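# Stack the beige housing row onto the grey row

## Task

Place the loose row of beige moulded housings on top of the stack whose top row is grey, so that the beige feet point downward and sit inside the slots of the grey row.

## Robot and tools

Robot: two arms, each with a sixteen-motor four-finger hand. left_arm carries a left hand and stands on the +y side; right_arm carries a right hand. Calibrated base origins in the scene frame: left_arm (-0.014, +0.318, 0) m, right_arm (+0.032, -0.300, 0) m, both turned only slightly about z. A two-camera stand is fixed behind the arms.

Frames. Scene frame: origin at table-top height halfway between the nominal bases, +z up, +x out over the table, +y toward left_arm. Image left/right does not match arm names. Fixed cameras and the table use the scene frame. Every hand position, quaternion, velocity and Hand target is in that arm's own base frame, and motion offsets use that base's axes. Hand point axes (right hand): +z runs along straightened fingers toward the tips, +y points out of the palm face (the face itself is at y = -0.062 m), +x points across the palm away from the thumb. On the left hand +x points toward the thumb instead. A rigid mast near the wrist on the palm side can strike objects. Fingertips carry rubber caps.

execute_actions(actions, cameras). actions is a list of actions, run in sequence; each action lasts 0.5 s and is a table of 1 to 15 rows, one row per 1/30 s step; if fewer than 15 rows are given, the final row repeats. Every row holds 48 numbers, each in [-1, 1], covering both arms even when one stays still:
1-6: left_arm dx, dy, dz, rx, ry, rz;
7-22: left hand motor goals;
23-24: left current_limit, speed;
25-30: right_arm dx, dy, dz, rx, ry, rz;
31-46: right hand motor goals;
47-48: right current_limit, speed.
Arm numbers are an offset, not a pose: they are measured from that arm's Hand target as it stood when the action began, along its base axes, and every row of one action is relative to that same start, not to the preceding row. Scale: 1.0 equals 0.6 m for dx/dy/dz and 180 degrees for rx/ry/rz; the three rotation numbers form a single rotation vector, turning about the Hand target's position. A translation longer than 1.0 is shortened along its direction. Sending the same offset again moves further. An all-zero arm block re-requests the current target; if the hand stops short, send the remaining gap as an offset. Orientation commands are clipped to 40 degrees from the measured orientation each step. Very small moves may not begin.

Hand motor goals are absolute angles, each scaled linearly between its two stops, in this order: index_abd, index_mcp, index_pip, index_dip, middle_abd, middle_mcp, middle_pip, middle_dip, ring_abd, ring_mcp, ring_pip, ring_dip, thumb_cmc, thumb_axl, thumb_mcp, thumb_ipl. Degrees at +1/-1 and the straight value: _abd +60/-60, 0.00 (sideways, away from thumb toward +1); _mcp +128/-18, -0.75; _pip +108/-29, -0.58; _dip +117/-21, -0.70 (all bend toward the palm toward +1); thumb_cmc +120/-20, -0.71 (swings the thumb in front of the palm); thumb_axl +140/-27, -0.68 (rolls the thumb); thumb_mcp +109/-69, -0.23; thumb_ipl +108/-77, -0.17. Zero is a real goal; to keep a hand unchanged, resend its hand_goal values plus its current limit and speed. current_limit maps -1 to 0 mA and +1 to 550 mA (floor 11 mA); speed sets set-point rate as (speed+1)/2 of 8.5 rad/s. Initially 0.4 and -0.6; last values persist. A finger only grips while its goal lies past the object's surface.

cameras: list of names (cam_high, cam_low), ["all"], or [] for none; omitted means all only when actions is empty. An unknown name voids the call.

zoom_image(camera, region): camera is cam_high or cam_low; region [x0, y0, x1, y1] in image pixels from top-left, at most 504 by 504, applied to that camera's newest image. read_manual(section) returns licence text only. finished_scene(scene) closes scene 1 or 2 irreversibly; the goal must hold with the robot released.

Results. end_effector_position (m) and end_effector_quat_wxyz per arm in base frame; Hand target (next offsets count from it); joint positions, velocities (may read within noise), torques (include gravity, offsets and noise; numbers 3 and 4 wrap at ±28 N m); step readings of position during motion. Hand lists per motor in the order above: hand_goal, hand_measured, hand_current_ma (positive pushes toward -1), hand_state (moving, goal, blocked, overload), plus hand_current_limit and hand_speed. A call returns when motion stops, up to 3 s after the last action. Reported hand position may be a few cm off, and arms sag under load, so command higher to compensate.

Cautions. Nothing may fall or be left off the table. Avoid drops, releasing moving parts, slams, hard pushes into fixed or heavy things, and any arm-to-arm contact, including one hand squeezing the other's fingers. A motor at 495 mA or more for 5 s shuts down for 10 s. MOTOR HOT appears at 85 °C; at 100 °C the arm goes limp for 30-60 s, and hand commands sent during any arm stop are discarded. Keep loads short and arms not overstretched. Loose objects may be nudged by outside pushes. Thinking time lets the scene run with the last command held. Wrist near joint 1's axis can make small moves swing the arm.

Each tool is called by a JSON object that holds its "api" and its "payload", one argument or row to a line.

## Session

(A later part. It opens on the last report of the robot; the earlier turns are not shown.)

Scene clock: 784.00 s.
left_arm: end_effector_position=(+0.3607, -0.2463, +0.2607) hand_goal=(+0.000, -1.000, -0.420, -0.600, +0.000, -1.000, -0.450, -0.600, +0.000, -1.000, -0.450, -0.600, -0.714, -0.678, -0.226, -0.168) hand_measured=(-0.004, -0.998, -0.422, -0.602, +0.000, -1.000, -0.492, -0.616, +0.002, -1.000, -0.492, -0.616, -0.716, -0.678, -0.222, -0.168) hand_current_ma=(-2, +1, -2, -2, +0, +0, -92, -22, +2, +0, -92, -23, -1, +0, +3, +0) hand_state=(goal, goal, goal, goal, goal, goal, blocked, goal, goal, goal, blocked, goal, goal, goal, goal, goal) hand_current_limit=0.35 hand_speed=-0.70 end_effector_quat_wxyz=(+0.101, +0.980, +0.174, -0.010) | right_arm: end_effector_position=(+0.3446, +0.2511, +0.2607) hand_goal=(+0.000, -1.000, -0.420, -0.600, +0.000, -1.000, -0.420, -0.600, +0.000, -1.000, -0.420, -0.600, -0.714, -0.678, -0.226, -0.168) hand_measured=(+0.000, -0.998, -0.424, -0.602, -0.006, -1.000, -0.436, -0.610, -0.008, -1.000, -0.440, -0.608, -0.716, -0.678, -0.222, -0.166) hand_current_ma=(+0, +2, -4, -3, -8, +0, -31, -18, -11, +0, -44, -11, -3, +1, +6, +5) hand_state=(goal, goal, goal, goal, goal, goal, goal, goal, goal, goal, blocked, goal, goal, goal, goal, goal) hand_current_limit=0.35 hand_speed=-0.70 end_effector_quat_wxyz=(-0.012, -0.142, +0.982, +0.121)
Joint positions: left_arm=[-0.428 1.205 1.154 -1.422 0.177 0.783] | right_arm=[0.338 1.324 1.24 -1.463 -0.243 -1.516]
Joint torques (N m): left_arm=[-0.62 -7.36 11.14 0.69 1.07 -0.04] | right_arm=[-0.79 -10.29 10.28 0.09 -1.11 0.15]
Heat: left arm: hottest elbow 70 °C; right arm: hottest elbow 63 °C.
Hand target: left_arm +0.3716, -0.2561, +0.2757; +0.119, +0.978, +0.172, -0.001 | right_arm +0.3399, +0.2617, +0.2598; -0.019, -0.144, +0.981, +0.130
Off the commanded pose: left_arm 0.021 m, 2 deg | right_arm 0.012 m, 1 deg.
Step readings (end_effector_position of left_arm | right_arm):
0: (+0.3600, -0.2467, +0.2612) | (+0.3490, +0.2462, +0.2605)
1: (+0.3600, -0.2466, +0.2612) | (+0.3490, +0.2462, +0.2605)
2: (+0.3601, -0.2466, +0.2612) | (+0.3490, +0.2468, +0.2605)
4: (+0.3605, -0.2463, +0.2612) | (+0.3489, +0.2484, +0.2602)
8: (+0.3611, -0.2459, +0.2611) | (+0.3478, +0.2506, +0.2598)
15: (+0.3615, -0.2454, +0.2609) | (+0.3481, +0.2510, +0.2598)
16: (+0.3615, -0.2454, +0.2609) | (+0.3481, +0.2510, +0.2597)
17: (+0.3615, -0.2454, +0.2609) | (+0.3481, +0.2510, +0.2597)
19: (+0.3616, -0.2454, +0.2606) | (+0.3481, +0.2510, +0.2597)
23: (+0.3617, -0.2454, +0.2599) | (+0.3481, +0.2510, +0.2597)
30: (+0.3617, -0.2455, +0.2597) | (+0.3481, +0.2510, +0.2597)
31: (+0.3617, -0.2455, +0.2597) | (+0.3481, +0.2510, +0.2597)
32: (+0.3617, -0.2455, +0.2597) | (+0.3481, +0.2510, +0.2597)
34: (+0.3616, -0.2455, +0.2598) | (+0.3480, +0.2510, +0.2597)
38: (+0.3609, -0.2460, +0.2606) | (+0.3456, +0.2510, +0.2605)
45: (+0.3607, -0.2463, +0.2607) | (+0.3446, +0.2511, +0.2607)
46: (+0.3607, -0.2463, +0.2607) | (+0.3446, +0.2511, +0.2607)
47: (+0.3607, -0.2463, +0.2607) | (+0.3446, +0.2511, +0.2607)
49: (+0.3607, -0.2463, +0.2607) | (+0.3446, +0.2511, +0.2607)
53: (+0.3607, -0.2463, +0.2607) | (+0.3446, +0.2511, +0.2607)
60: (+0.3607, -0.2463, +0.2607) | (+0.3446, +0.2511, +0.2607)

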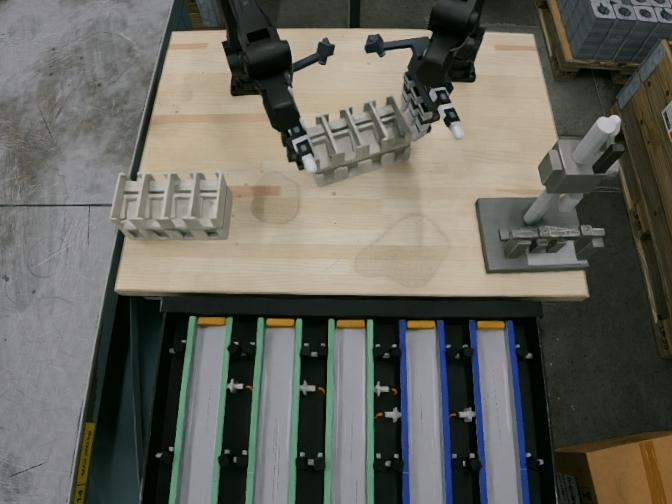

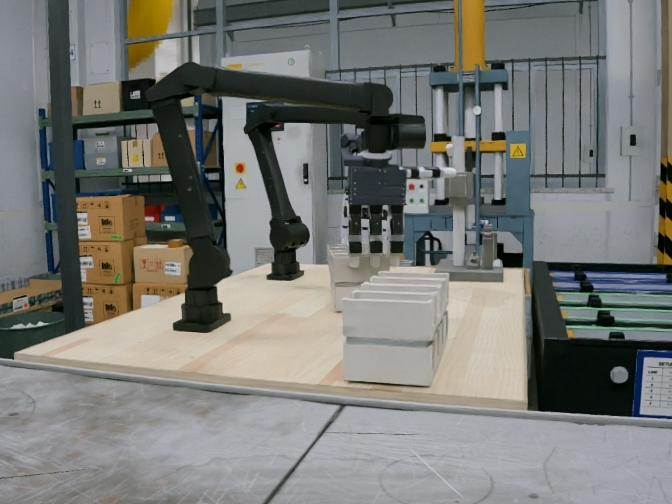

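{"api": "execute_actions", "payload": {
  "actions": [
    [[-0.016,0.047,0,0,0,0, 0,-1,-0.57,-0.68,0,-1,-0.57,-0.68,0,-1,-0.57,-0.68,-0.714,-0.678,-0.226,-0.168,0.35,-0.7, 0.006,-0.02,0,0,0,0, 0,-1,-0.5,-0.6,0,-1,-0.5,-0.6,0,-1,-0.5,-0.6,-0.714,-0.678,-0.226,-0.168,0.35,-0.7]],
    [[0,0,0.1,0,0,0, 0,-1,-0.57,-0.68,0,-1,-0.57,-0.68,0,-1,-0.57,-0.68,-0.714,-0.678,-0.226,-0.168,0.35,-0.7, 0,0,0,0,0,0, 0,-1,-0.5,-0.6,0,-1,-0.5,-0.6,0,-1,-0.5,-0.6,-0.714,-0.678,-0.226,-0.168,0.35,-0.7]],
    [[0,0,0.03,0,0,0, 0,-1,-0.57,-0.68,0,-1,-0.57,-0.68,0,-1,-0.57,-0.68,-0.714,-0.678,-0.226,-0.168,0.35,-0.7, 0,0,0,0,0,0, 0,-1,-0.5,-0.6,0,-1,-0.5,-0.6,0,-1,-0.5,-0.6,-0.714,-0.678,-0.226,-0.168,0.35,-0.7]],
    [[-0.013,-0.076,0,0,0,0, 0,-1,-0.57,-0.68,0,-1,-0.57,-0.68,0,-1,-0.57,-0.68,-0.714,-0.678,-0.226,-0.168,0.35,-0.7, 0,0,0,0,0,0, 0,-1,-0.5,-0.6,0,-1,-0.5,-0.6,0,-1,-0.5,-0.6,-0.714,-0.678,-0.226,-0.168,0.35,-0.7]]
  ],
  "cameras": ["all"]
}}

{"api": "zoom_image", "payload": {
  "camera": "cam_high",
  "region": [290, 80, 440, 220]
}}

{"api": "zoom_image", "payload": {
  "camera": "cam_low",
  "region": [320, 200, 420, 300]
}}

Scene clock: 821.77 s.
left_arm: end_effector_position=(+0.3395, -0.2651, +0.3276) hand_goal=(+0.000, -1.000, -0.570, -0.680, +0.000, -1.000, -0.570, -0.680, +0.000, -1.000, -0.570, -0.680, -0.714, -0.678, -0.226, -0.168) hand_measured=(-0.004, -0.998, -0.568, -0.678, -0.004, -0.998, -0.566, -0.676, -0.004, -0.998, -0.566, -0.678, -0.716, -0.678, -0.222, -0.168) hand_current_ma=(-2, +1, +2, +2, -2, +1, +2, +2, -2, +1, +3, +2, -1, +0, +3, +0) hand_state=(goal, goal, goal, goal, goal, goal, goal, goal, goal, goal, goal, goal, goal, goal, goal, goal) hand_current_limit=0.35 hand_speed=-0.70 end_effector_quat_wxyz=(+0.101, +0.979, +0.173, -0.026) | right_arm: end_effector_position=(+0.3430, +0.2534, +0.2628) hand_goal=(+0.000, -1.000, -0.500, -0.600, +0.000, -1.000, -0.500, -0.600, +0.000, -1.000, -0.500, -0.600, -0.714, -0.678, -0.226, -0.168) hand_measured=(+0.000, -0.998, -0.496, -0.602, -0.004, -1.000, -0.498, -0.604, -0.002, -1.000, -0.500, -0.602, -0.716, -0.678, -0.222, -0.166) hand_current_ma=(+0, +2, +4, -3, -3, +0, +2, -4, -3, +0, +0, -3, -3, +1, +6, +5) hand_state=(goal, goal, goal, goal, goal, goal, goal, goal, goal, goal, goal, goal, goal, goal, goal, goal) hand_current_limit=0.35 hand_speed=-0.70 end_effector_quat_wxyz=(-0.014, -0.144, +0.981, +0.130)
Joint positions: left_arm=[-0.496 1.197 1.326 -1.613 0.191 0.717] | right_arm=[0.338 1.324 1.24 -1.464 -0.261 -1.521]
Joint torques (N m): left_arm=[0.26 -7 13.05 0.75 0.27 -0.06] | right_arm=[-2.78 -9.23 10.22 -0.13 -0.45 -0.12]
Heat: left arm: hottest elbow 74 °C; right arm: hottest elbow 59 °C.
Hand target: left_arm +0.3542, -0.2735, +0.3537; +0.119, +0.978, +0.172, -0.001 | right_arm +0.3435, +0.2497, +0.2599; -0.019, -0.144, +0.981, +0.130
Off the commanded pose: left_arm 0.031 m, 3 deg | right_arm 0.005 m, 1 deg.
Step readings (end_effector_position of left_arm | right_arm):
0: (+0.3610, -0.2457, +0.2604) | (+0.3446, +0.2512, +0.2608)
1: (+0.3611, -0.2456, +0.2604) | (+0.3445, +0.2513, +0.2608)
2: (+0.3612, -0.2454, +0.2608) | (+0.3443, +0.2519, +0.2613)
4: (+0.3617, -0.2448, +0.2626) | (+0.3437, +0.2531, +0.2624)
8: (+0.3659, -0.2350, +0.2670) | (+0.3434, +0.2532, +0.2626)
15: (+0.3656, -0.2307, +0.2733) | (+0.3432, +0.2533, +0.2627)
16: (+0.3653, -0.2307, +0.2732) | (+0.3431, +0.2534, +0.2628)
17: (+0.3630, -0.2300, +0.2725) | (+0.3431, +0.2534, +0.2628)
19: (+0.3561, -0.2274, +0.2724) | (+0.3431, +0.2534, +0.2628)
23: (+0.3516, -0.2256, +0.2876) | (+0.3430, +0.2534, +0.2628)
30: (+0.3545, -0.2269, +0.3087) | (+0.3430, +0.2534, +0.2628)
31: (+0.3541, -0.2268, +0.3086) | (+0.3430, +0.2534, +0.2628)
32: (+0.3532, -0.2264, +0.3088) | (+0.3430, +0.2534, +0.2628)
34: (+0.3513, -0.2257, +0.3108) | (+0.3430, +0.2534, +0.2628)
38: (+0.3521, -0.2260, +0.3225) | (+0.3430, +0.2534, +0.2628)
45: (+0.3528, -0.2264, +0.3289) | (+0.3430, +0.2534, +0.2628)
46: (+0.3527, -0.2263, +0.3289) | (+0.3430, +0.2534, +0.2628)
47: (+0.3524, -0.2272, +0.3287) | (+0.3430, +0.2534, +0.2628)
49: (+0.3491, -0.2340, +0.3287) | (+0.3430, +0.2534, +0.2628)
53: (+0.3365, -0.2594, +0.3289) | (+0.3430, +0.2534, +0.2628)
60: (+0.3381, -0.2658, +0.3273) | (+0.3430, +0.2534, +0.2628)

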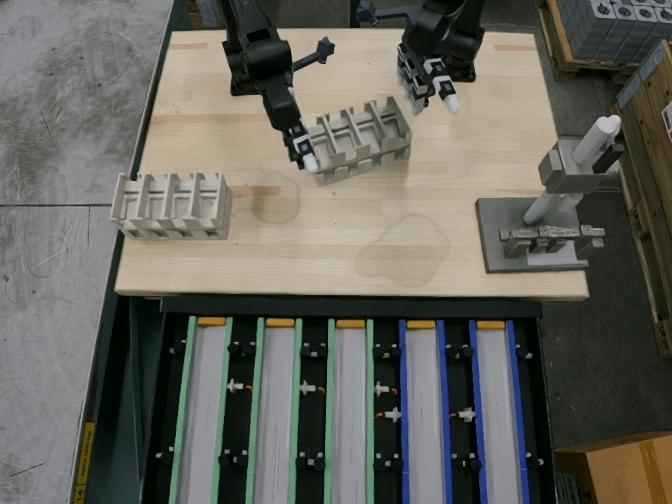

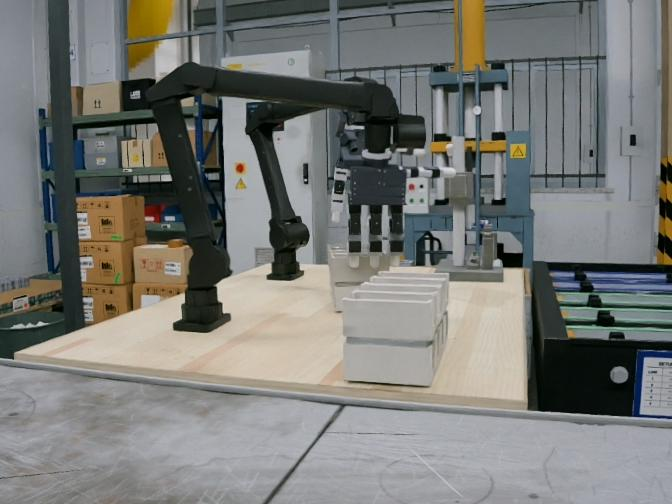

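Scaled by 3.360.

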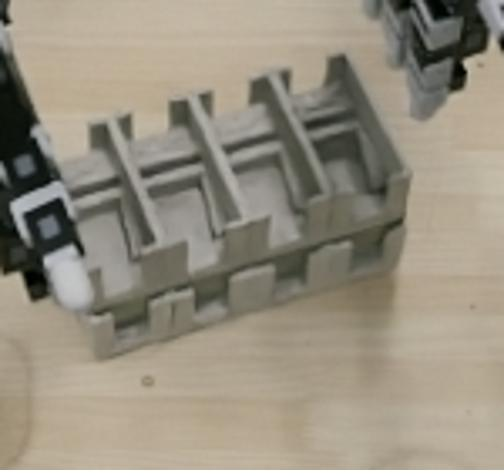

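Scaled by 5.040.

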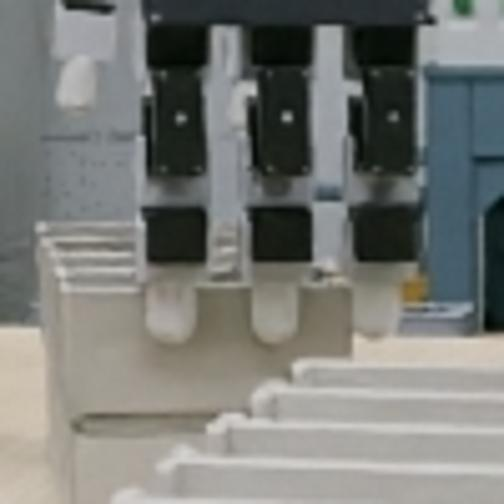

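{"api": "execute_actions", "payload": {
  "actions": [
    [[0.036,-0.04,0,0,0,0, 0,-1,-0.57,-0.68,0,-1,-0.57,-0.68,0,-1,-0.57,-0.68,-0.714,-0.678,-0.226,-0.168,0.35,-0.7, 0,0,0,0,0,0, 0,-1,-0.5,-0.6,0,-1,-0.5,-0.6,0,-1,-0.5,-0.6,-0.714,-0.678,-0.226,-0.168,0.35,-0.7]],
    [[0,0,-0.06,0,0,0, 0,-1,-0.57,-0.68,0,-1,-0.57,-0.68,0,-1,-0.57,-0.68,-0.714,-0.678,-0.226,-0.168,0.35,-0.7, 0,0,0,0,0,0, 0,-1,-0.5,-0.6,0,-1,-0.5,-0.6,0,-1,-0.5,-0.6,-0.714,-0.678,-0.226,-0.168,0.35,-0.7]],
    [[0,0,-0.04,0,0,0, 0,-1,-0.57,-0.68,0,-1,-0.57,-0.68,0,-1,-0.57,-0.68,-0.714,-0.678,-0.226,-0.168,0.35,-0.7, 0,0,0,0,0,0, 0,-1,-0.5,-0.6,0,-1,-0.5,-0.6,0,-1,-0.5,-0.6,-0.714,-0.678,-0.226,-0.168,0.35,-0.7]]
  ],
  "cameras": ["all"]
}}

{"api": "zoom_image", "payload": {
  "camera": "cam_high",
  "region": [330, 70, 430, 170]
}}

{"api": "zoom_image", "payload": {
  "camera": "cam_low",
  "region": [320, 200, 420, 300]
}}

Scene clock: 835.27 s.
left_arm: end_effector_position=(+0.3755, -0.2945, +0.2918) hand_goal=(+0.000, -1.000, -0.570, -0.680, +0.000, -1.000, -0.570, -0.680, +0.000, -1.000, -0.570, -0.680, -0.714, -0.678, -0.226, -0.168) hand_measured=(-0.004, -0.998, -0.568, -0.678, -0.004, -0.998, -0.566, -0.676, -0.004, -0.998, -0.566, -0.678, -0.716, -0.678, -0.222, -0.168) hand_current_ma=(-2, +1, +2, +2, -2, +1, +2, +2, -2, +1, +3, +2, -1, +0, +3, +0) hand_state=(goal, goal, goal, goal, goal, goal, goal, goal, goal, goal, goal, goal, goal, goal, goal, goal) hand_current_limit=0.35 hand_speed=-0.70 end_effector_quat_wxyz=(+0.115, +0.978, +0.173, -0.007) | right_arm: end_effector_position=(+0.3430, +0.2534, +0.2628) hand_goal=(+0.000, -1.000, -0.500, -0.600, +0.000, -1.000, -0.500, -0.600, +0.000, -1.000, -0.500, -0.600, -0.714, -0.678, -0.226, -0.168) hand_measured=(+0.000, -0.998, -0.496, -0.602, -0.004, -1.000, -0.498, -0.604, -0.002, -1.000, -0.500, -0.602, -0.716, -0.678, -0.222, -0.166) hand_current_ma=(+0, +2, +4, -3, -3, +0, +2, -4, -3, +0, +0, -3, -3, +1, +6, +5) hand_state=(goal, goal, goal, goal, goal, goal, goal, goal, goal, goal, goal, goal, goal, goal, goal, goal) hand_current_limit=0.35 hand_speed=-0.70 end_effector_quat_wxyz=(-0.014, -0.144, +0.981, +0.130)
Joint positions: left_arm=[-0.522 1.279 1.289 -1.441 0.185 0.687] | right_arm=[0.338 1.324 1.24 -1.464 -0.261 -1.521]
Joint torques (N m): left_arm=[-0.09 -9.93 8.49 1.17 0.23 -0.01] | right_arm=[-3.6 -9.58 10.13 -0.02 -0.44 -0.12]
Heat: left arm: hottest elbow 72 °C; right arm: hottest elbow 58 °C.
Hand target: left_arm +0.3759, -0.2976, +0.2938; +0.119, +0.978, +0.172, -0.001 | right_arm +0.3435, +0.2497, +0.2599; -0.019, -0.144, +0.981, +0.130
Off the commanded pose: left_arm 0.004 m, 1 deg | right_arm 0.005 m, 1 deg.
Step readings (end_effector_position of left_arm | right_arm):
0: (+0.3395, -0.2651, +0.3276) | (+0.3430, +0.2534, +0.2628)
1: (+0.3397, -0.2652, +0.3276) | (+0.3430, +0.2534, +0.2628)
2: (+0.3406, -0.2656, +0.3279) | (+0.3430, +0.2534, +0.2628)
4: (+0.3455, -0.2695, +0.3301) | (+0.3430, +0.2534, +0.2628)
8: (+0.3583, -0.2831, +0.3320) | (+0.3430, +0.2534, +0.2628)
15: (+0.3635, -0.2882, +0.3236) | (+0.3430, +0.2534, +0.2628)
16: (+0.3637, -0.2881, +0.3236) | (+0.3430, +0.2534, +0.2628)
17: (+0.3647, -0.2887, +0.3241) | (+0.3430, +0.2534, +0.2628)
19: (+0.3697, -0.2915, +0.3266) | (+0.3430, +0.2534, +0.2628)
23: (+0.3758, -0.2949, +0.3248) | (+0.3430, +0.2534, +0.2628)
30: (+0.3751, -0.2944, +0.3166) | (+0.3430, +0.2534, +0.2628)
31: (+0.3754, -0.2945, +0.3166) | (+0.3430, +0.2534, +0.2628)
32: (+0.3759, -0.2948, +0.3155) | (+0.3430, +0.2534, +0.2628)
34: (+0.3770, -0.2954, +0.3107) | (+0.3430, +0.2534, +0.2628)
38: (+0.3746, -0.2940, +0.2947) | (+0.3430, +0.2534, +0.2628)
45: (+0.3753, -0.2944, +0.2916) | (+0.3430, +0.2534, +0.2628)

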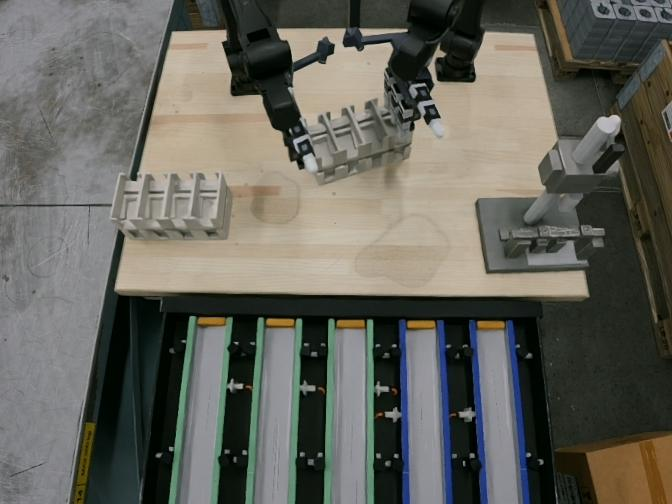

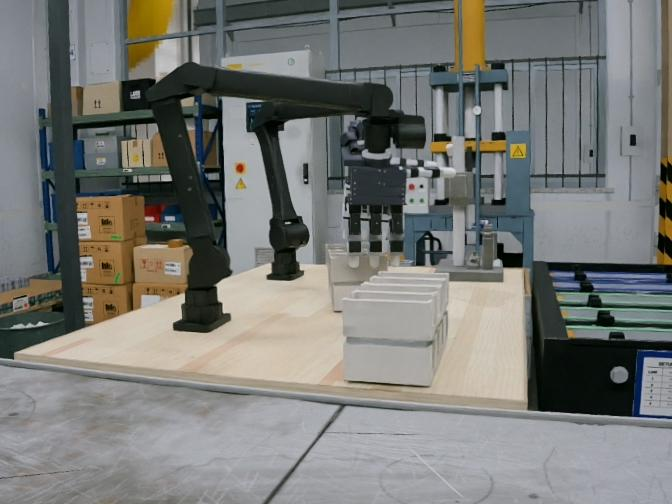

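Scaled by 5.040.

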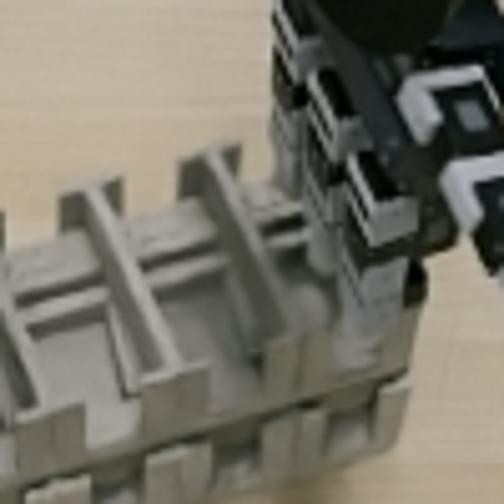

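Scaled by 5.040.

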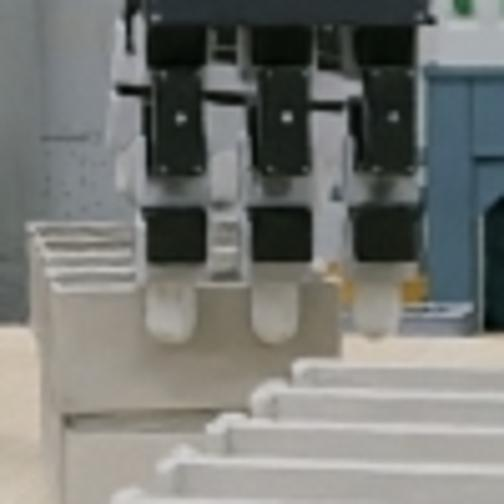

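{"api": "execute_actions", "payload": {
  "actions": [
    [[-0.004,0.01,-0.03,0,0,0, 0,-1,-0.57,-0.68,0,-1,-0.57,-0.68,0,-1,-0.57,-0.68,-0.714,-0.678,-0.226,-0.168,0.35,-0.7, 0,0,0,0,0,0, 0,-1,-0.5,-0.6,0,-1,-0.5,-0.6,0,-1,-0.5,-0.6,-0.714,-0.678,-0.226,-0.168,0.35,-0.7]],
    [[0,0,-0.03,0,0,0, 0,-1,-0.57,-0.68,0,-1,-0.57,-0.68,0,-1,-0.57,-0.68,-0.714,-0.678,-0.226,-0.168,0.35,-0.7, 0,0,0,0,0,0, 0,-1,-0.5,-0.6,0,-1,-0.5,-0.6,0,-1,-0.5,-0.6,-0.714,-0.678,-0.226,-0.168,0.35,-0.7]]
  ],
  "cameras": ["all"]
}}

{"api": "zoom_image", "payload": {
  "camera": "cam_high",
  "region": [330, 70, 430, 170]
}}

{"api": "zoom_image", "payload": {
  "camera": "cam_high",
  "region": [290, 130, 350, 190]
}}

Scene clock: 844.97 s.
left_arm: end_effector_position=(+0.3722, -0.2926, +0.2559) hand_goal=(+0.000, -1.000, -0.570, -0.680, +0.000, -1.000, -0.570, -0.680, +0.000, -1.000, -0.570, -0.680, -0.714, -0.678, -0.226, -0.168) hand_measured=(+0.002, -0.998, -0.568, -0.678, -0.002, -0.998, -0.566, -0.676, -0.004, -0.998, -0.566, -0.678, -0.716, -0.678, -0.222, -0.168) hand_current_ma=(+1, +1, +2, +2, -2, +1, +2, +2, -2, +1, +3, +2, -1, +0, +4, +0) hand_state=(goal, goal, goal, goal, goal, goal, goal, goal, goal, goal, goal, goal, goal, goal, goal, goal) hand_current_limit=0.35 hand_speed=-0.70 end_effector_quat_wxyz=(+0.114, +0.978, +0.173, -0.007) | right_arm: end_effector_position=(+0.3430, +0.2534, +0.2628) hand_goal=(+0.000, -1.000, -0.500, -0.600, +0.000, -1.000, -0.500, -0.600, +0.000, -1.000, -0.500, -0.600, -0.714, -0.678, -0.226, -0.168) hand_measured=(+0.000, -0.998, -0.496, -0.602, -0.004, -1.000, -0.498, -0.604, -0.002, -1.000, -0.500, -0.602, -0.716, -0.678, -0.222, -0.166) hand_current_ma=(+0, +2, +4, -3, -3, +0, +2, -4, -3, +0, +0, -3, -3, +1, +6, +5) hand_state=(goal, goal, goal, goal, goal, goal, goal, goal, goal, goal, goal, goal, goal, goal, goal, goal) hand_current_limit=0.35 hand_speed=-0.70 end_effector_quat_wxyz=(-0.014, -0.144, +0.981, +0.130)
Joint positions: left_arm=[-0.522 1.274 1.191 -1.35 0.185 0.686] | right_arm=[0.338 1.324 1.24 -1.464 -0.261 -1.521]
Joint torques (N m): left_arm=[-0.62 -10.29 8.02 0.95 0.31 0.09] | right_arm=[-2.9 -9.7 10.18 -0.12 -0.44 -0.1]
Heat: left arm: hottest elbow 71 °C; right arm: hottest elbow 58 °C.
Hand target: left_arm +0.3734, -0.2915, +0.2577; +0.119, +0.978, +0.172, -0.001 | right_arm +0.3435, +0.2497, +0.2599; -0.019, -0.144, +0.981, +0.130
Off the commanded pose: left_arm 0.002 m, 1 deg | right_arm 0.005 m, 1 deg.
Step readings (end_effector_position of left_arm | right_arm):
0: (+0.3755, -0.2945, +0.2918) | (+0.3430, +0.2534, +0.2628)
1: (+0.3755, -0.2945, +0.2916) | (+0.3430, +0.2534, +0.2628)
2: (+0.3757, -0.2946, +0.2905) | (+0.3430, +0.2534, +0.2628)
4: (+0.3757, -0.2946, +0.2865) | (+0.3430, +0.2534, +0.2628)
8: (+0.3722, -0.2926, +0.2728) | (+0.3430, +0.2534, +0.2628)
15: (+0.3719, -0.2924, +0.2695) | (+0.3430, +0.2534, +0.2628)
16: (+0.3719, -0.2924, +0.2694) | (+0.3430, +0.2534, +0.2628)
17: (+0.3723, -0.2926, +0.2687) | (+0.3430, +0.2534, +0.2628)
19: (+0.3730, -0.2930, +0.2660) | (+0.3430, +0.2534, +0.2628)
23: (+0.3713, -0.2920, +0.2561) | (+0.3430, +0.2534, +0.2628)
30: (+0.3722, -0.2925, +0.2559) | (+0.3430, +0.2534, +0.2628)

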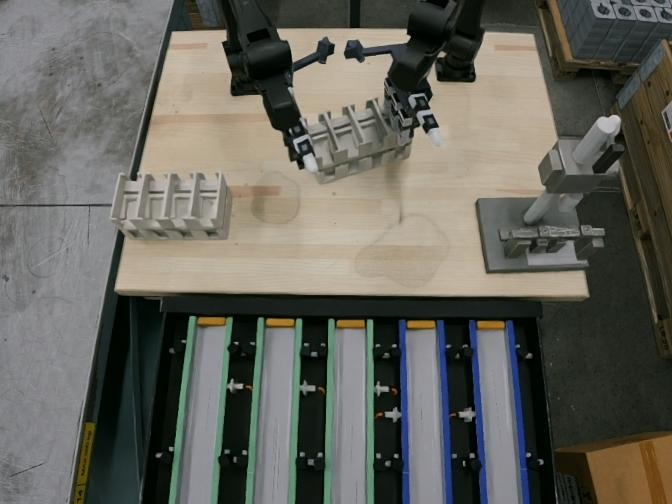

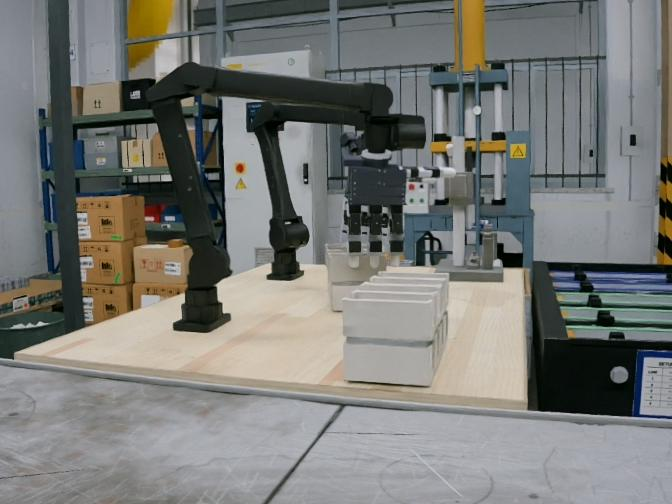

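Scaled by 5.040.

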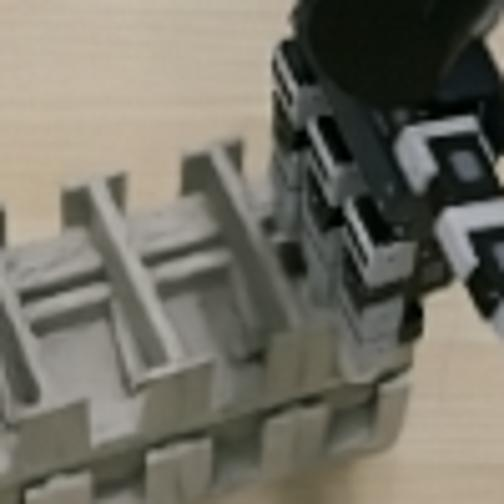

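Scaled by 8.400.

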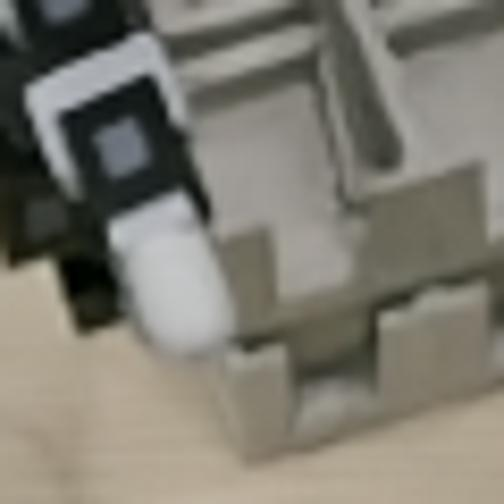

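{"api": "execute_actions", "payload": {
  "actions": [
    [[0,0,-0.03,0,0,0, 0,-1,-0.57,-0.68,0,-1,-0.57,-0.68,0,-1,-0.57,-0.68,-0.714,-0.678,-0.226,-0.168,0.35,-0.7, 0,0,0,0,0,0, 0,-1,-0.5,-0.6,0,-1,-0.5,-0.6,0,-1,-0.5,-0.6,-0.714,-0.678,-0.226,-0.168,0.35,-0.7]],
    [[0,0,-0.04,0,0,0, 0,-1,-0.57,-0.68,0,-1,-0.57,-0.68,0,-1,-0.57,-0.68,-0.714,-0.678,-0.226,-0.168,0.35,-0.7, 0,0,0,0,0,0, 0,-1,-0.5,-0.6,0,-1,-0.5,-0.6,0,-1,-0.5,-0.6,-0.714,-0.678,-0.226,-0.168,0.35,-0.7]]
  ],
  "cameras": ["all"]
}}

{"api": "zoom_image", "payload": {
  "camera": "cam_high",
  "region": [360, 110, 420, 170]
}}

{"api": "zoom_image", "payload": {
  "camera": "cam_high",
  "region": [290, 130, 350, 190]
}}

Scene clock: 852.53 s.
left_arm: end_effector_position=(+0.3725, -0.2914, +0.2286) hand_goal=(+0.000, -1.000, -0.570, -0.680, +0.000, -1.000, -0.570, -0.680, +0.000, -1.000, -0.570, -0.680, -0.714, -0.678, -0.226, -0.168) hand_measured=(-0.004, -0.998, -0.568, -0.678, +0.048, -1.000, -0.590, -0.690, -0.044, -1.000, -0.572, -0.680, -0.716, -0.678, -0.222, -0.168) hand_current_ma=(-2, +1, +2, +2, +88, +0, -32, -12, -80, +0, -2, +0, -1, +0, +4, +0) hand_state=(goal, goal, goal, goal, blocked, goal, blocked, goal, blocked, goal, goal, goal, goal, goal, goal, goal) hand_current_limit=0.35 hand_speed=-0.70 end_effector_quat_wxyz=(+0.122, +0.977, +0.173, +0.002) | right_arm: end_effector_position=(+0.3430, +0.2534, +0.2628) hand_goal=(+0.000, -1.000, -0.500, -0.600, +0.000, -1.000, -0.500, -0.600, +0.000, -1.000, -0.500, -0.600, -0.714, -0.678, -0.226, -0.168) hand_measured=(+0.000, -0.998, -0.496, -0.602, -0.004, -1.000, -0.498, -0.604, -0.002, -1.000, -0.500, -0.602, -0.716, -0.678, -0.222, -0.166) hand_current_ma=(+0, +2, +4, -3, -3, +0, +2, -4, -3, +0, +0, -3, -3, +1, +6, +5) hand_state=(goal, goal, goal, goal, goal, goal, goal, goal, goal, goal, goal, goal, goal, goal, goal, goal) hand_current_limit=0.35 hand_speed=-0.70 end_effector_quat_wxyz=(-0.014, -0.144, +0.981, +0.130)
Joint positions: left_arm=[-0.52 1.268 1.106 -1.248 0.184 0.686] | right_arm=[0.338 1.324 1.24 -1.464 -0.261 -1.521]
Joint torques (N m): left_arm=[-0.21 -8.18 6.94 1.47 0.3 0.09] | right_arm=[-2.55 -9.93 10.35 -0.05 -0.42 -0.11]
Heat: left arm: hottest elbow 69 °C; right arm: hottest elbow 57 °C.
Hand target: left_arm +0.3736, -0.2915, +0.2158; +0.119, +0.978, +0.172, -0.001 | right_arm +0.3435, +0.2497, +0.2599; -0.019, -0.144, +0.981, +0.130
Off the commanded pose: left_arm 0.013 m, 0 deg | right_arm 0.005 m, 1 deg.
Step readings (end_effector_position of left_arm | right_arm):
0: (+0.3722, -0.2926, +0.2559) | (+0.3430, +0.2534, +0.2628)
1: (+0.3722, -0.2926, +0.2558) | (+0.3430, +0.2534, +0.2628)
2: (+0.3724, -0.2927, +0.2548) | (+0.3430, +0.2534, +0.2628)
4: (+0.3729, -0.2930, +0.2510) | (+0.3430, +0.2534, +0.2628)
8: (+0.3707, -0.2915, +0.2404) | (+0.3430, +0.2534, +0.2628)
15: (+0.3718, -0.2920, +0.2410) | (+0.3430, +0.2534, +0.2628)
16: (+0.3718, -0.2921, +0.2409) | (+0.3430, +0.2534, +0.2628)
17: (+0.3721, -0.2922, +0.2400) | (+0.3430, +0.2534, +0.2628)
19: (+0.3734, -0.2921, +0.2381) | (+0.3430, +0.2534, +0.2628)
23: (+0.3732, -0.2915, +0.2325) | (+0.3430, +0.2534, +0.2628)
30: (+0.3725, -0.2914, +0.2286) | (+0.3430, +0.2534, +0.2628)

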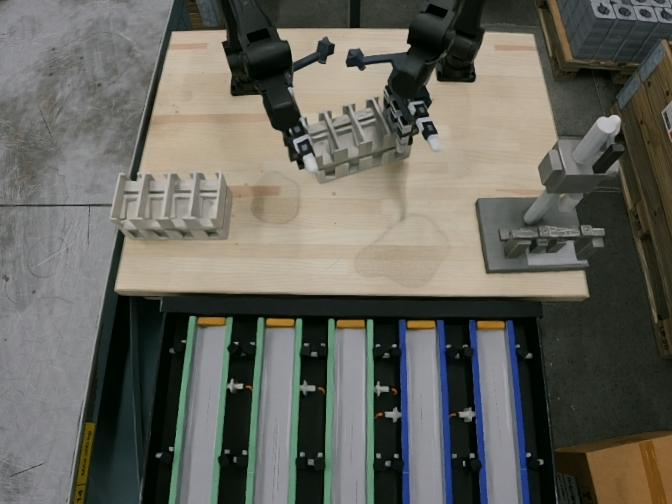

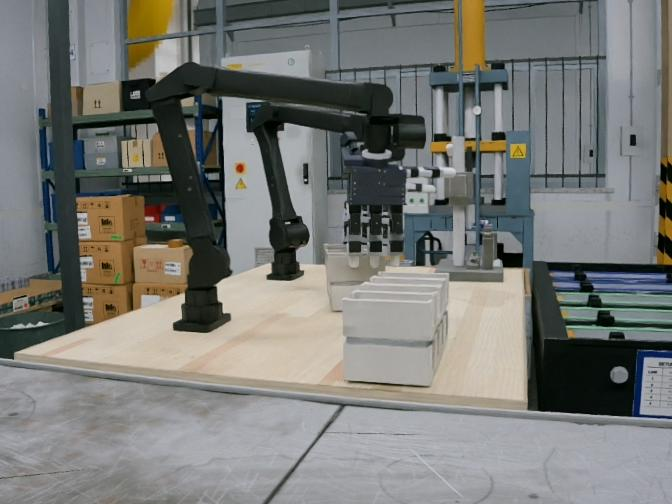

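Scaled by 8.400.

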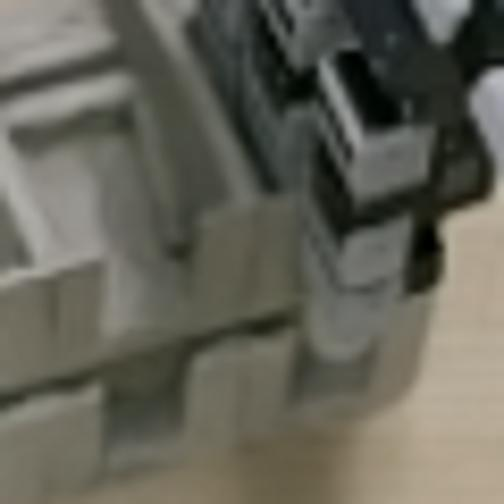

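Scaled by 8.400.

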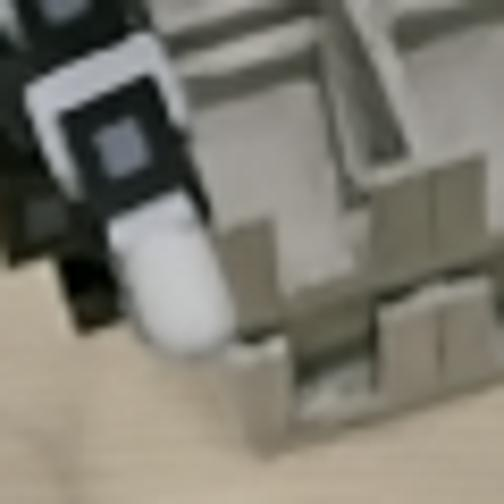

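{"api": "execute_actions", "payload": {
  "actions": [
    [[0,0,-0.04,0,0,0, 0,-1,-0.57,-0.68,0,-1,-0.57,-0.68,0,-1,-0.57,-0.68,-0.714,-0.678,-0.226,-0.168,0.35,-0.7, 0,0,0,0,0,0, 0,-1,-0.5,-0.6,0,-1,-0.5,-0.6,0,-1,-0.5,-0.6,-0.714,-0.678,-0.226,-0.168,0.35,-0.7]],
    [[0.008,0,0,0,0,0, 0,-1,-0.57,-0.68,0,-1,-0.57,-0.68,0,-1,-0.57,-0.68,-0.714,-0.678,-0.226,-0.168,0.35,-0.7, 0,0,0,0,0,0, 0,-1,-0.5,-0.6,0,-1,-0.5,-0.6,0,-1,-0.5,-0.6,-0.714,-0.678,-0.226,-0.168,0.35,-0.7]],
    [[-0.016,0,0,0,0,0, 0,-1,-0.57,-0.68,0,-1,-0.57,-0.68,0,-1,-0.57,-0.68,-0.714,-0.678,-0.226,-0.168,0.35,-0.7, 0,0,0,0,0,0, 0,-1,-0.5,-0.6,0,-1,-0.5,-0.6,0,-1,-0.5,-0.6,-0.714,-0.678,-0.226,-0.168,0.35,-0.7]],
    [[0.008,0,0,0,0,0, 0,-1,-0.57,-0.68,0,-1,-0.57,-0.68,0,-1,-0.57,-0.68,-0.714,-0.678,-0.226,-0.168,0.35,-0.7, 0,0,0,0,0,0, 0,-1,-0.5,-0.6,0,-1,-0.5,-0.6,0,-1,-0.5,-0.6,-0.714,-0.678,-0.226,-0.168,0.35,-0.7]]
  ],
  "cameras": ["all"]
}}

{"api": "zoom_image", "payload": {
  "camera": "cam_high",
  "region": [360, 110, 420, 170]
}}

{"api": "zoom_image", "payload": {
  "camera": "cam_low",
  "region": [322, 255, 372, 300]
}}

Scene clock: 861.33 s.
left_arm: end_effector_position=(+0.3687, -0.2910, +0.2307) hand_goal=(+0.000, -1.000, -0.570, -0.680, +0.000, -1.000, -0.570, -0.680, +0.000, -1.000, -0.570, -0.680, -0.714, -0.678, -0.226, -0.168) hand_measured=(-0.004, -0.998, -0.568, -0.678, +0.070, -1.000, -0.616, -0.700, -0.022, -1.000, -0.574, -0.680, -0.716, -0.678, -0.222, -0.168) hand_current_ma=(-2, +1, +2, +2, +154, +0, -105, -34, -30, +0, -3, +0, -1, +0, +4, +0) hand_state=(goal, goal, goal, goal, blocked, goal, blocked, blocked, blocked, goal, goal, goal, goal, goal, goal, goal) hand_current_limit=0.35 hand_speed=-0.70 end_effector_quat_wxyz=(+0.140, +0.975, +0.171, +0.015) | right_arm: end_effector_position=(+0.3430, +0.2534, +0.2628) hand_goal=(+0.000, -1.000, -0.500, -0.600, +0.000, -1.000, -0.500, -0.600, +0.000, -1.000, -0.500, -0.600, -0.714, -0.678, -0.226, -0.168) hand_measured=(+0.000, -0.998, -0.496, -0.602, -0.004, -1.000, -0.498, -0.604, -0.002, -1.000, -0.500, -0.602, -0.716, -0.678, -0.222, -0.166) hand_current_ma=(+0, +2, +4, -3, -3, +0, +2, -4, -3, +0, +0, -3, -3, +1, +6, +5) hand_state=(goal, goal, goal, goal, goal, goal, goal, goal, goal, goal, goal, goal, goal, goal, goal, goal) hand_current_limit=0.35 hand_speed=-0.70 end_effector_quat_wxyz=(-0.014, -0.144, +0.981, +0.130)
Joint positions: left_arm=[-0.52 1.234 1.066 -1.197 0.195 0.684] | right_arm=[0.338 1.324 1.24 -1.464 -0.261 -1.521]
Joint torques (N m): left_arm=[0.09 -4.37 5.74 2.07 -0.09 0.11] | right_arm=[-2.73 -9.7 10.17 -0.09 -0.44 -0.13]
Heat: left arm: hottest elbow 68 °C; right arm: hottest elbow 57 °C.
Hand target: left_arm +0.3735, -0.2915, +0.1918; +0.119, +0.978, +0.172, -0.001 | right_arm +0.3435, +0.2497, +0.2599; -0.019, -0.144, +0.981, +0.130
Off the commanded pose: left_arm 0.039 m, 3 deg | right_arm 0.005 m, 1 deg.
Step readings (end_effector_position of left_arm | right_arm):
0: (+0.3719, -0.2918, +0.2285) | (+0.3430, +0.2534, +0.2628)
1: (+0.3717, -0.2917, +0.2281) | (+0.3430, +0.2534, +0.2628)
2: (+0.3715, -0.2917, +0.2273) | (+0.3430, +0.2534, +0.2628)
4: (+0.3712, -0.2918, +0.2277) | (+0.3430, +0.2534, +0.2628)
8: (+0.3697, -0.2913, +0.2292) | (+0.3430, +0.2534, +0.2628)
15: (+0.3695, -0.2914, +0.2296) | (+0.3430, +0.2534, +0.2628)
16: (+0.3696, -0.2914, +0.2297) | (+0.3430, +0.2534, +0.2628)
17: (+0.3696, -0.2915, +0.2297) | (+0.3430, +0.2534, +0.2628)
19: (+0.3696, -0.2915, +0.2297) | (+0.3430, +0.2534, +0.2628)
23: (+0.3696, -0.2916, +0.2298) | (+0.3430, +0.2534, +0.2628)
30: (+0.3696, -0.2917, +0.2298) | (+0.3430, +0.2534, +0.2628)
31: (+0.3696, -0.2917, +0.2298) | (+0.3430, +0.2534, +0.2628)
32: (+0.3696, -0.2917, +0.2298) | (+0.3430, +0.2534, +0.2628)
34: (+0.3695, -0.2916, +0.2297) | (+0.3430, +0.2534, +0.2628)
38: (+0.3689, -0.2911, +0.2304) | (+0.3430, +0.2534, +0.2628)
45: (+0.3687, -0.2909, +0.2306) | (+0.3430, +0.2534, +0.2628)
46: (+0.3687, -0.2909, +0.2306) | (+0.3430, +0.2534, +0.2628)
47: (+0.3687, -0.2909, +0.2306) | (+0.3430, +0.2534, +0.2628)
49: (+0.3687, -0.2910, +0.2306) | (+0.3430, +0.2534, +0.2628)
53: (+0.3687, -0.2910, +0.2306) | (+0.3430, +0.2534, +0.2628)
60: (+0.3687, -0.2910, +0.2307) | (+0.3430, +0.2534, +0.2628)

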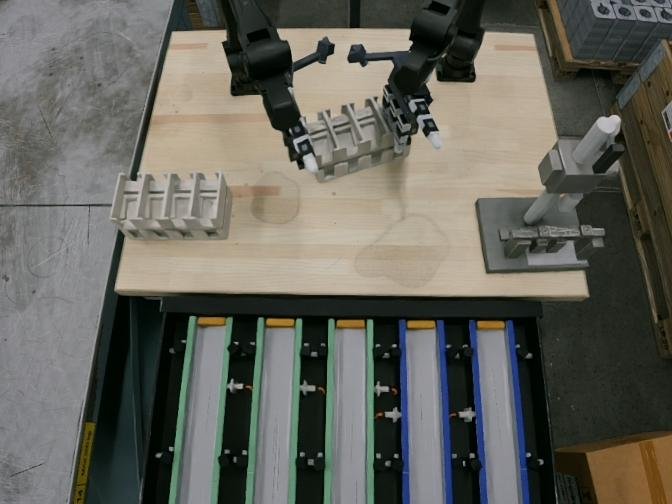

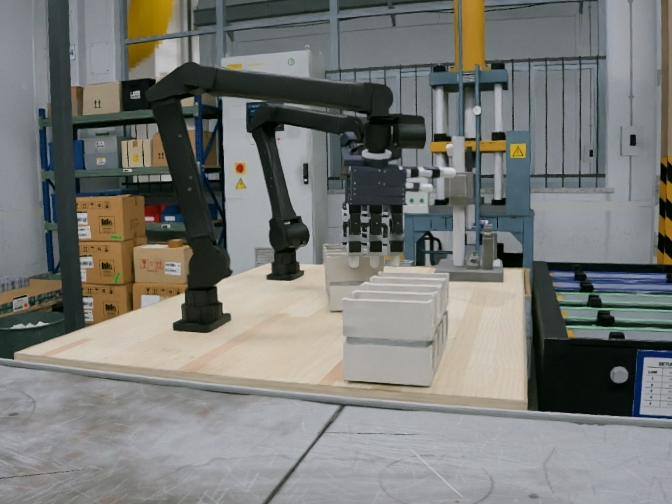

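Scaled by 8.400.

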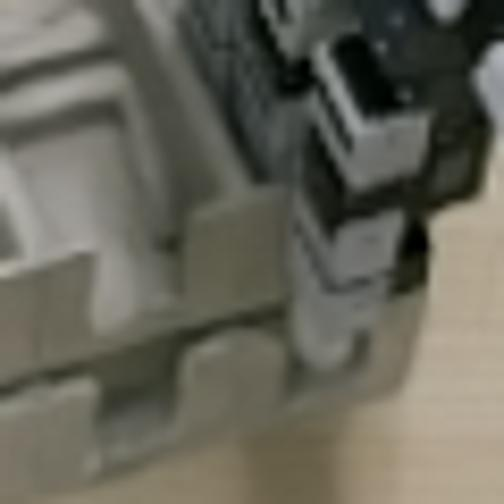

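Scaled by 10.080.

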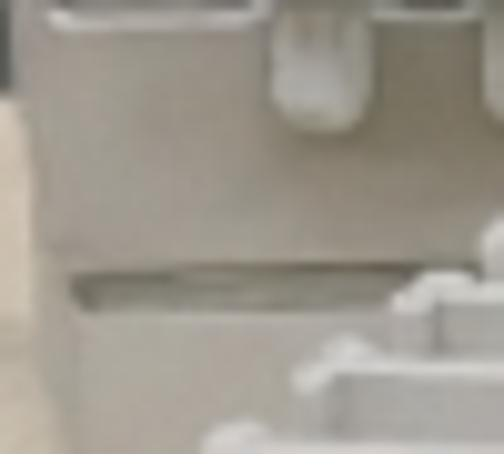

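{"api": "execute_actions", "payload": {
  "actions": [
    [[0,0,0.08,0,0,0, 0,-1,-0.57,-0.68,0,-1,-0.57,-0.68,0,-1,-0.57,-0.68,-0.714,-0.678,-0.226,-0.168,0.35,-0.7, 0.02,-0.06,0,0,0,0, 0,-1,-0.56,-0.6,0,-1,-0.56,-0.6,0,-1,-0.56,-0.6,-0.714,-0.678,-0.226,-0.168,0.35,-0.7]],
    [[0,0,0.1,0,0,0, 0,-1,-0.57,-0.68,0,-1,-0.57,-0.68,0,-1,-0.57,-0.68,-0.714,-0.678,-0.226,-0.168,0.35,-0.7, 0,-0.05,0.05,0,0,0, 0,-1,-0.56,-0.6,0,-1,-0.56,-0.6,0,-1,-0.56,-0.6,-0.714,-0.678,-0.226,-0.168,0.35,-0.7]],
    [[-0.02,0.06,0.05,0,0,0, 0,-1,-0.57,-0.68,0,-1,-0.57,-0.68,0,-1,-0.57,-0.68,-0.714,-0.678,-0.226,-0.168,0.35,-0.7, 0,-0.05,0.05,0,0,0, 0,-1,-0.56,-0.6,0,-1,-0.56,-0.6,0,-1,-0.56,-0.6,-0.714,-0.678,-0.226,-0.168,0.35,-0.7]],
    [[-0.02,0.08,0,0,0,0, 0,-1,-0.57,-0.68,0,-1,-0.57,-0.68,0,-1,-0.57,-0.68,-0.714,-0.678,-0.226,-0.168,0.35,-0.7, 0,-0.03,0,0,0,0, 0,-1,-0.56,-0.6,0,-1,-0.56,-0.6,0,-1,-0.56,-0.6,-0.714,-0.678,-0.226,-0.168,0.35,-0.7]]
  ],
  "cameras": ["all"]
}}

{"api": "zoom_image", "payload": {
  "camera": "cam_high",
  "region": [290, 80, 430, 200]
}}

{"api": "zoom_image", "payload": {
  "camera": "cam_high",
  "region": [295, 140, 355, 200]
}}

{"api": "zoom_image", "payload": {
  "camera": "cam_high",
  "region": [360, 110, 420, 170]
}}

{"api": "zoom_image", "payload": {
  "camera": "cam_low",
  "region": [320, 235, 400, 300]
}}

Scene clock: 877.13 s.
left_arm: end_effector_position=(+0.3498, -0.2099, +0.3274) hand_goal=(+0.000, -1.000, -0.570, -0.680, +0.000, -1.000, -0.570, -0.680, +0.000, -1.000, -0.570, -0.680, -0.714, -0.678, -0.226, -0.168) hand_measured=(-0.004, -0.994, -0.566, -0.678, +0.002, -0.994, -0.566, -0.676, -0.004, -0.994, -0.566, -0.678, -0.716, -0.678, -0.222, -0.168) hand_current_ma=(-2, +5, +2, +2, +1, +5, +3, +2, -2, +7, +3, +2, -1, +0, +4, +0) hand_state=(goal, goal, goal, goal, goal, goal, goal, goal, goal, goal, goal, goal, goal, goal, goal, goal) hand_current_limit=0.35 hand_speed=-0.70 end_effector_quat_wxyz=(+0.119, +0.978, +0.172, +0.001) | right_arm: end_effector_position=(+0.3435, +0.1383, +0.2989) hand_goal=(+0.000, -1.000, -0.560, -0.600, +0.000, -1.000, -0.560, -0.600, +0.000, -1.000, -0.560, -0.600, -0.714, -0.678, -0.226, -0.168) hand_measured=(+0.000, -0.998, -0.556, -0.602, -0.002, -1.000, -0.558, -0.604, -0.002, -1.000, -0.558, -0.602, -0.716, -0.678, -0.222, -0.166) hand_current_ma=(+0, +2, +4, -3, -3, +1, +3, -4, -2, +1, +3, -3, -3, +1, +6, +5) hand_state=(goal, goal, goal, goal, goal, goal, goal, goal, goal, goal, goal, goal, goal, goal, goal, goal) hand_current_limit=0.35 hand_speed=-0.70 end_effector_quat_wxyz=(-0.044, -0.138, +0.981, +0.132)
Joint positions: left_arm=[-0.327 1.129 1.257 -1.581 0.207 0.882] | right_arm=[0.029 1.316 1.324 -1.699 -0.253 -1.837]
Joint torques (N m): left_arm=[0.67 -7.24 9.03 -0.13 0.47 0.07] | right_arm=[-2.78 -9.41 15.68 -0.55 -0.36 -0.09]
Heat: left arm: hottest elbow 66 °C; right arm: hottest elbow 57 °C.
Hand target: left_arm +0.3495, -0.2075, +0.3297; +0.119, +0.978, +0.172, -0.001 | right_arm +0.3554, +0.1357, +0.3199; -0.019, -0.144, +0.981, +0.130
Off the commanded pose: left_arm 0.003 m, 0 deg | right_arm 0.024 m, 3 deg.
Step readings (end_effector_position of left_arm | right_arm):
0: (+0.3686, -0.2933, +0.2320) | (+0.3430, +0.2534, +0.2628)
1: (+0.3686, -0.2933, +0.2320) | (+0.3431, +0.2533, +0.2628)
2: (+0.3681, -0.2931, +0.2318) | (+0.3434, +0.2520, +0.2630)
4: (+0.3673, -0.2915, +0.2320) | (+0.3449, +0.2451, +0.2631)
8: (+0.3661, -0.2895, +0.2300) | (+0.3542, +0.2229, +0.2629)
15: (+0.3660, -0.2891, +0.2288) | (+0.3556, +0.2146, +0.2617)
16: (+0.3661, -0.2890, +0.2293) | (+0.3551, +0.2146, +0.2616)
17: (+0.3655, -0.2882, +0.2305) | (+0.3534, +0.2138, +0.2615)
19: (+0.3639, -0.2856, +0.2364) | (+0.3487, +0.2081, +0.2613)
23: (+0.3642, -0.2857, +0.2601) | (+0.3451, +0.1914, +0.2614)
30: (+0.3645, -0.2859, +0.2739) | (+0.3428, +0.1842, +0.2624)
31: (+0.3638, -0.2856, +0.2735) | (+0.3426, +0.1843, +0.2631)
32: (+0.3625, -0.2842, +0.2730) | (+0.3414, +0.1834, +0.2643)
34: (+0.3586, -0.2779, +0.2732) | (+0.3404, +0.1785, +0.2704)
38: (+0.3556, -0.2594, +0.2826) | (+0.3444, +0.1625, +0.2865)
45: (+0.3531, -0.2532, +0.3022) | (+0.3455, +0.1557, +0.2981)
46: (+0.3530, -0.2532, +0.3026) | (+0.3450, +0.1557, +0.2981)
47: (+0.3530, -0.2517, +0.3029) | (+0.3444, +0.1550, +0.2982)
49: (+0.3534, -0.2435, +0.3049) | (+0.3435, +0.1521, +0.2984)
53: (+0.3577, -0.2174, +0.3164) | (+0.3446, +0.1424, +0.2987)
60: (+0.3512, -0.2093, +0.3273) | (+0.3441, +0.1383, +0.2988)

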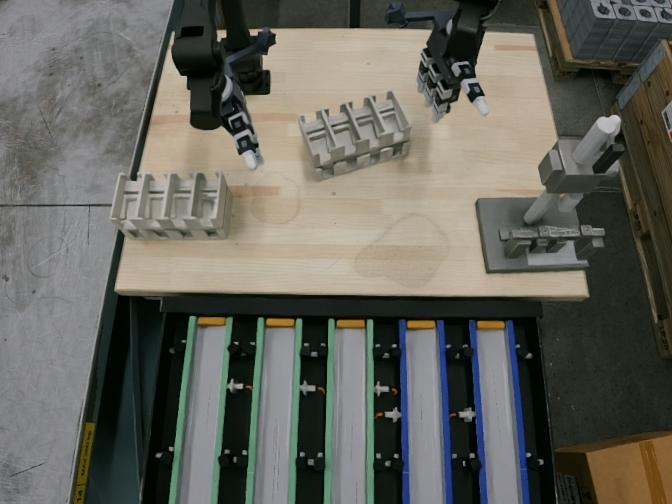

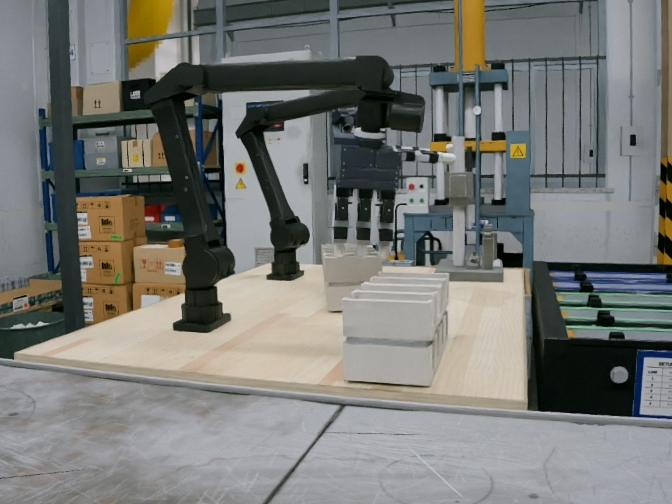

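Scaled by 3.600.

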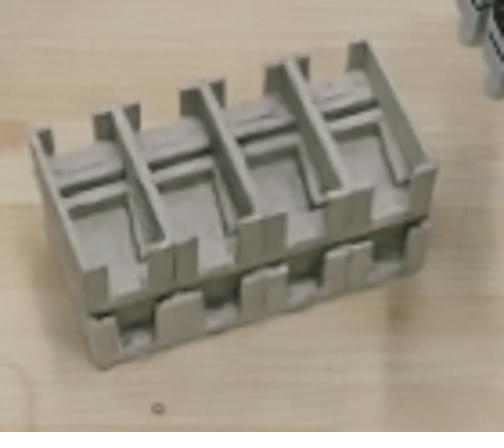

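Scaled by 8.400.

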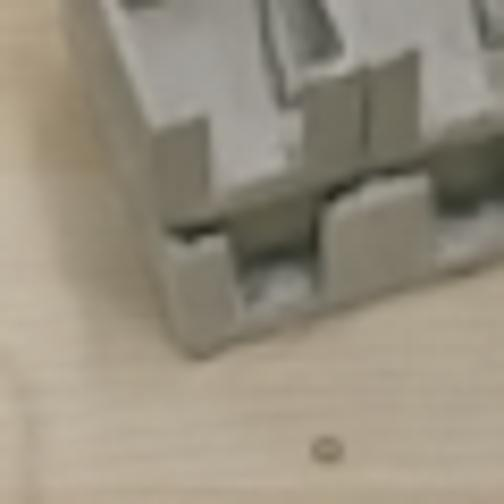

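Scaled by 8.400.

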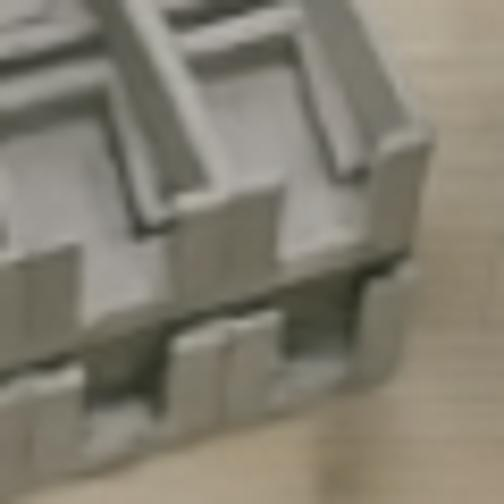

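Scaled by 6.300.

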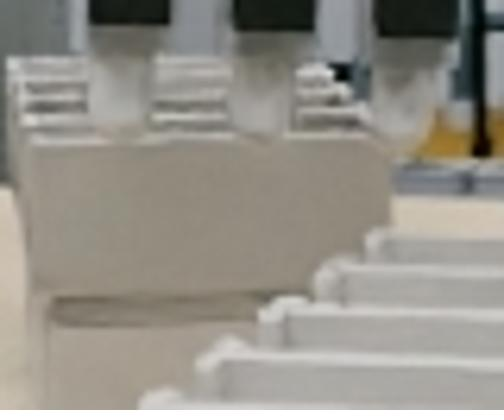

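{"api": "finished_scene", "payload": {
  "scene": 2
}}

The scene is finished: the task was done.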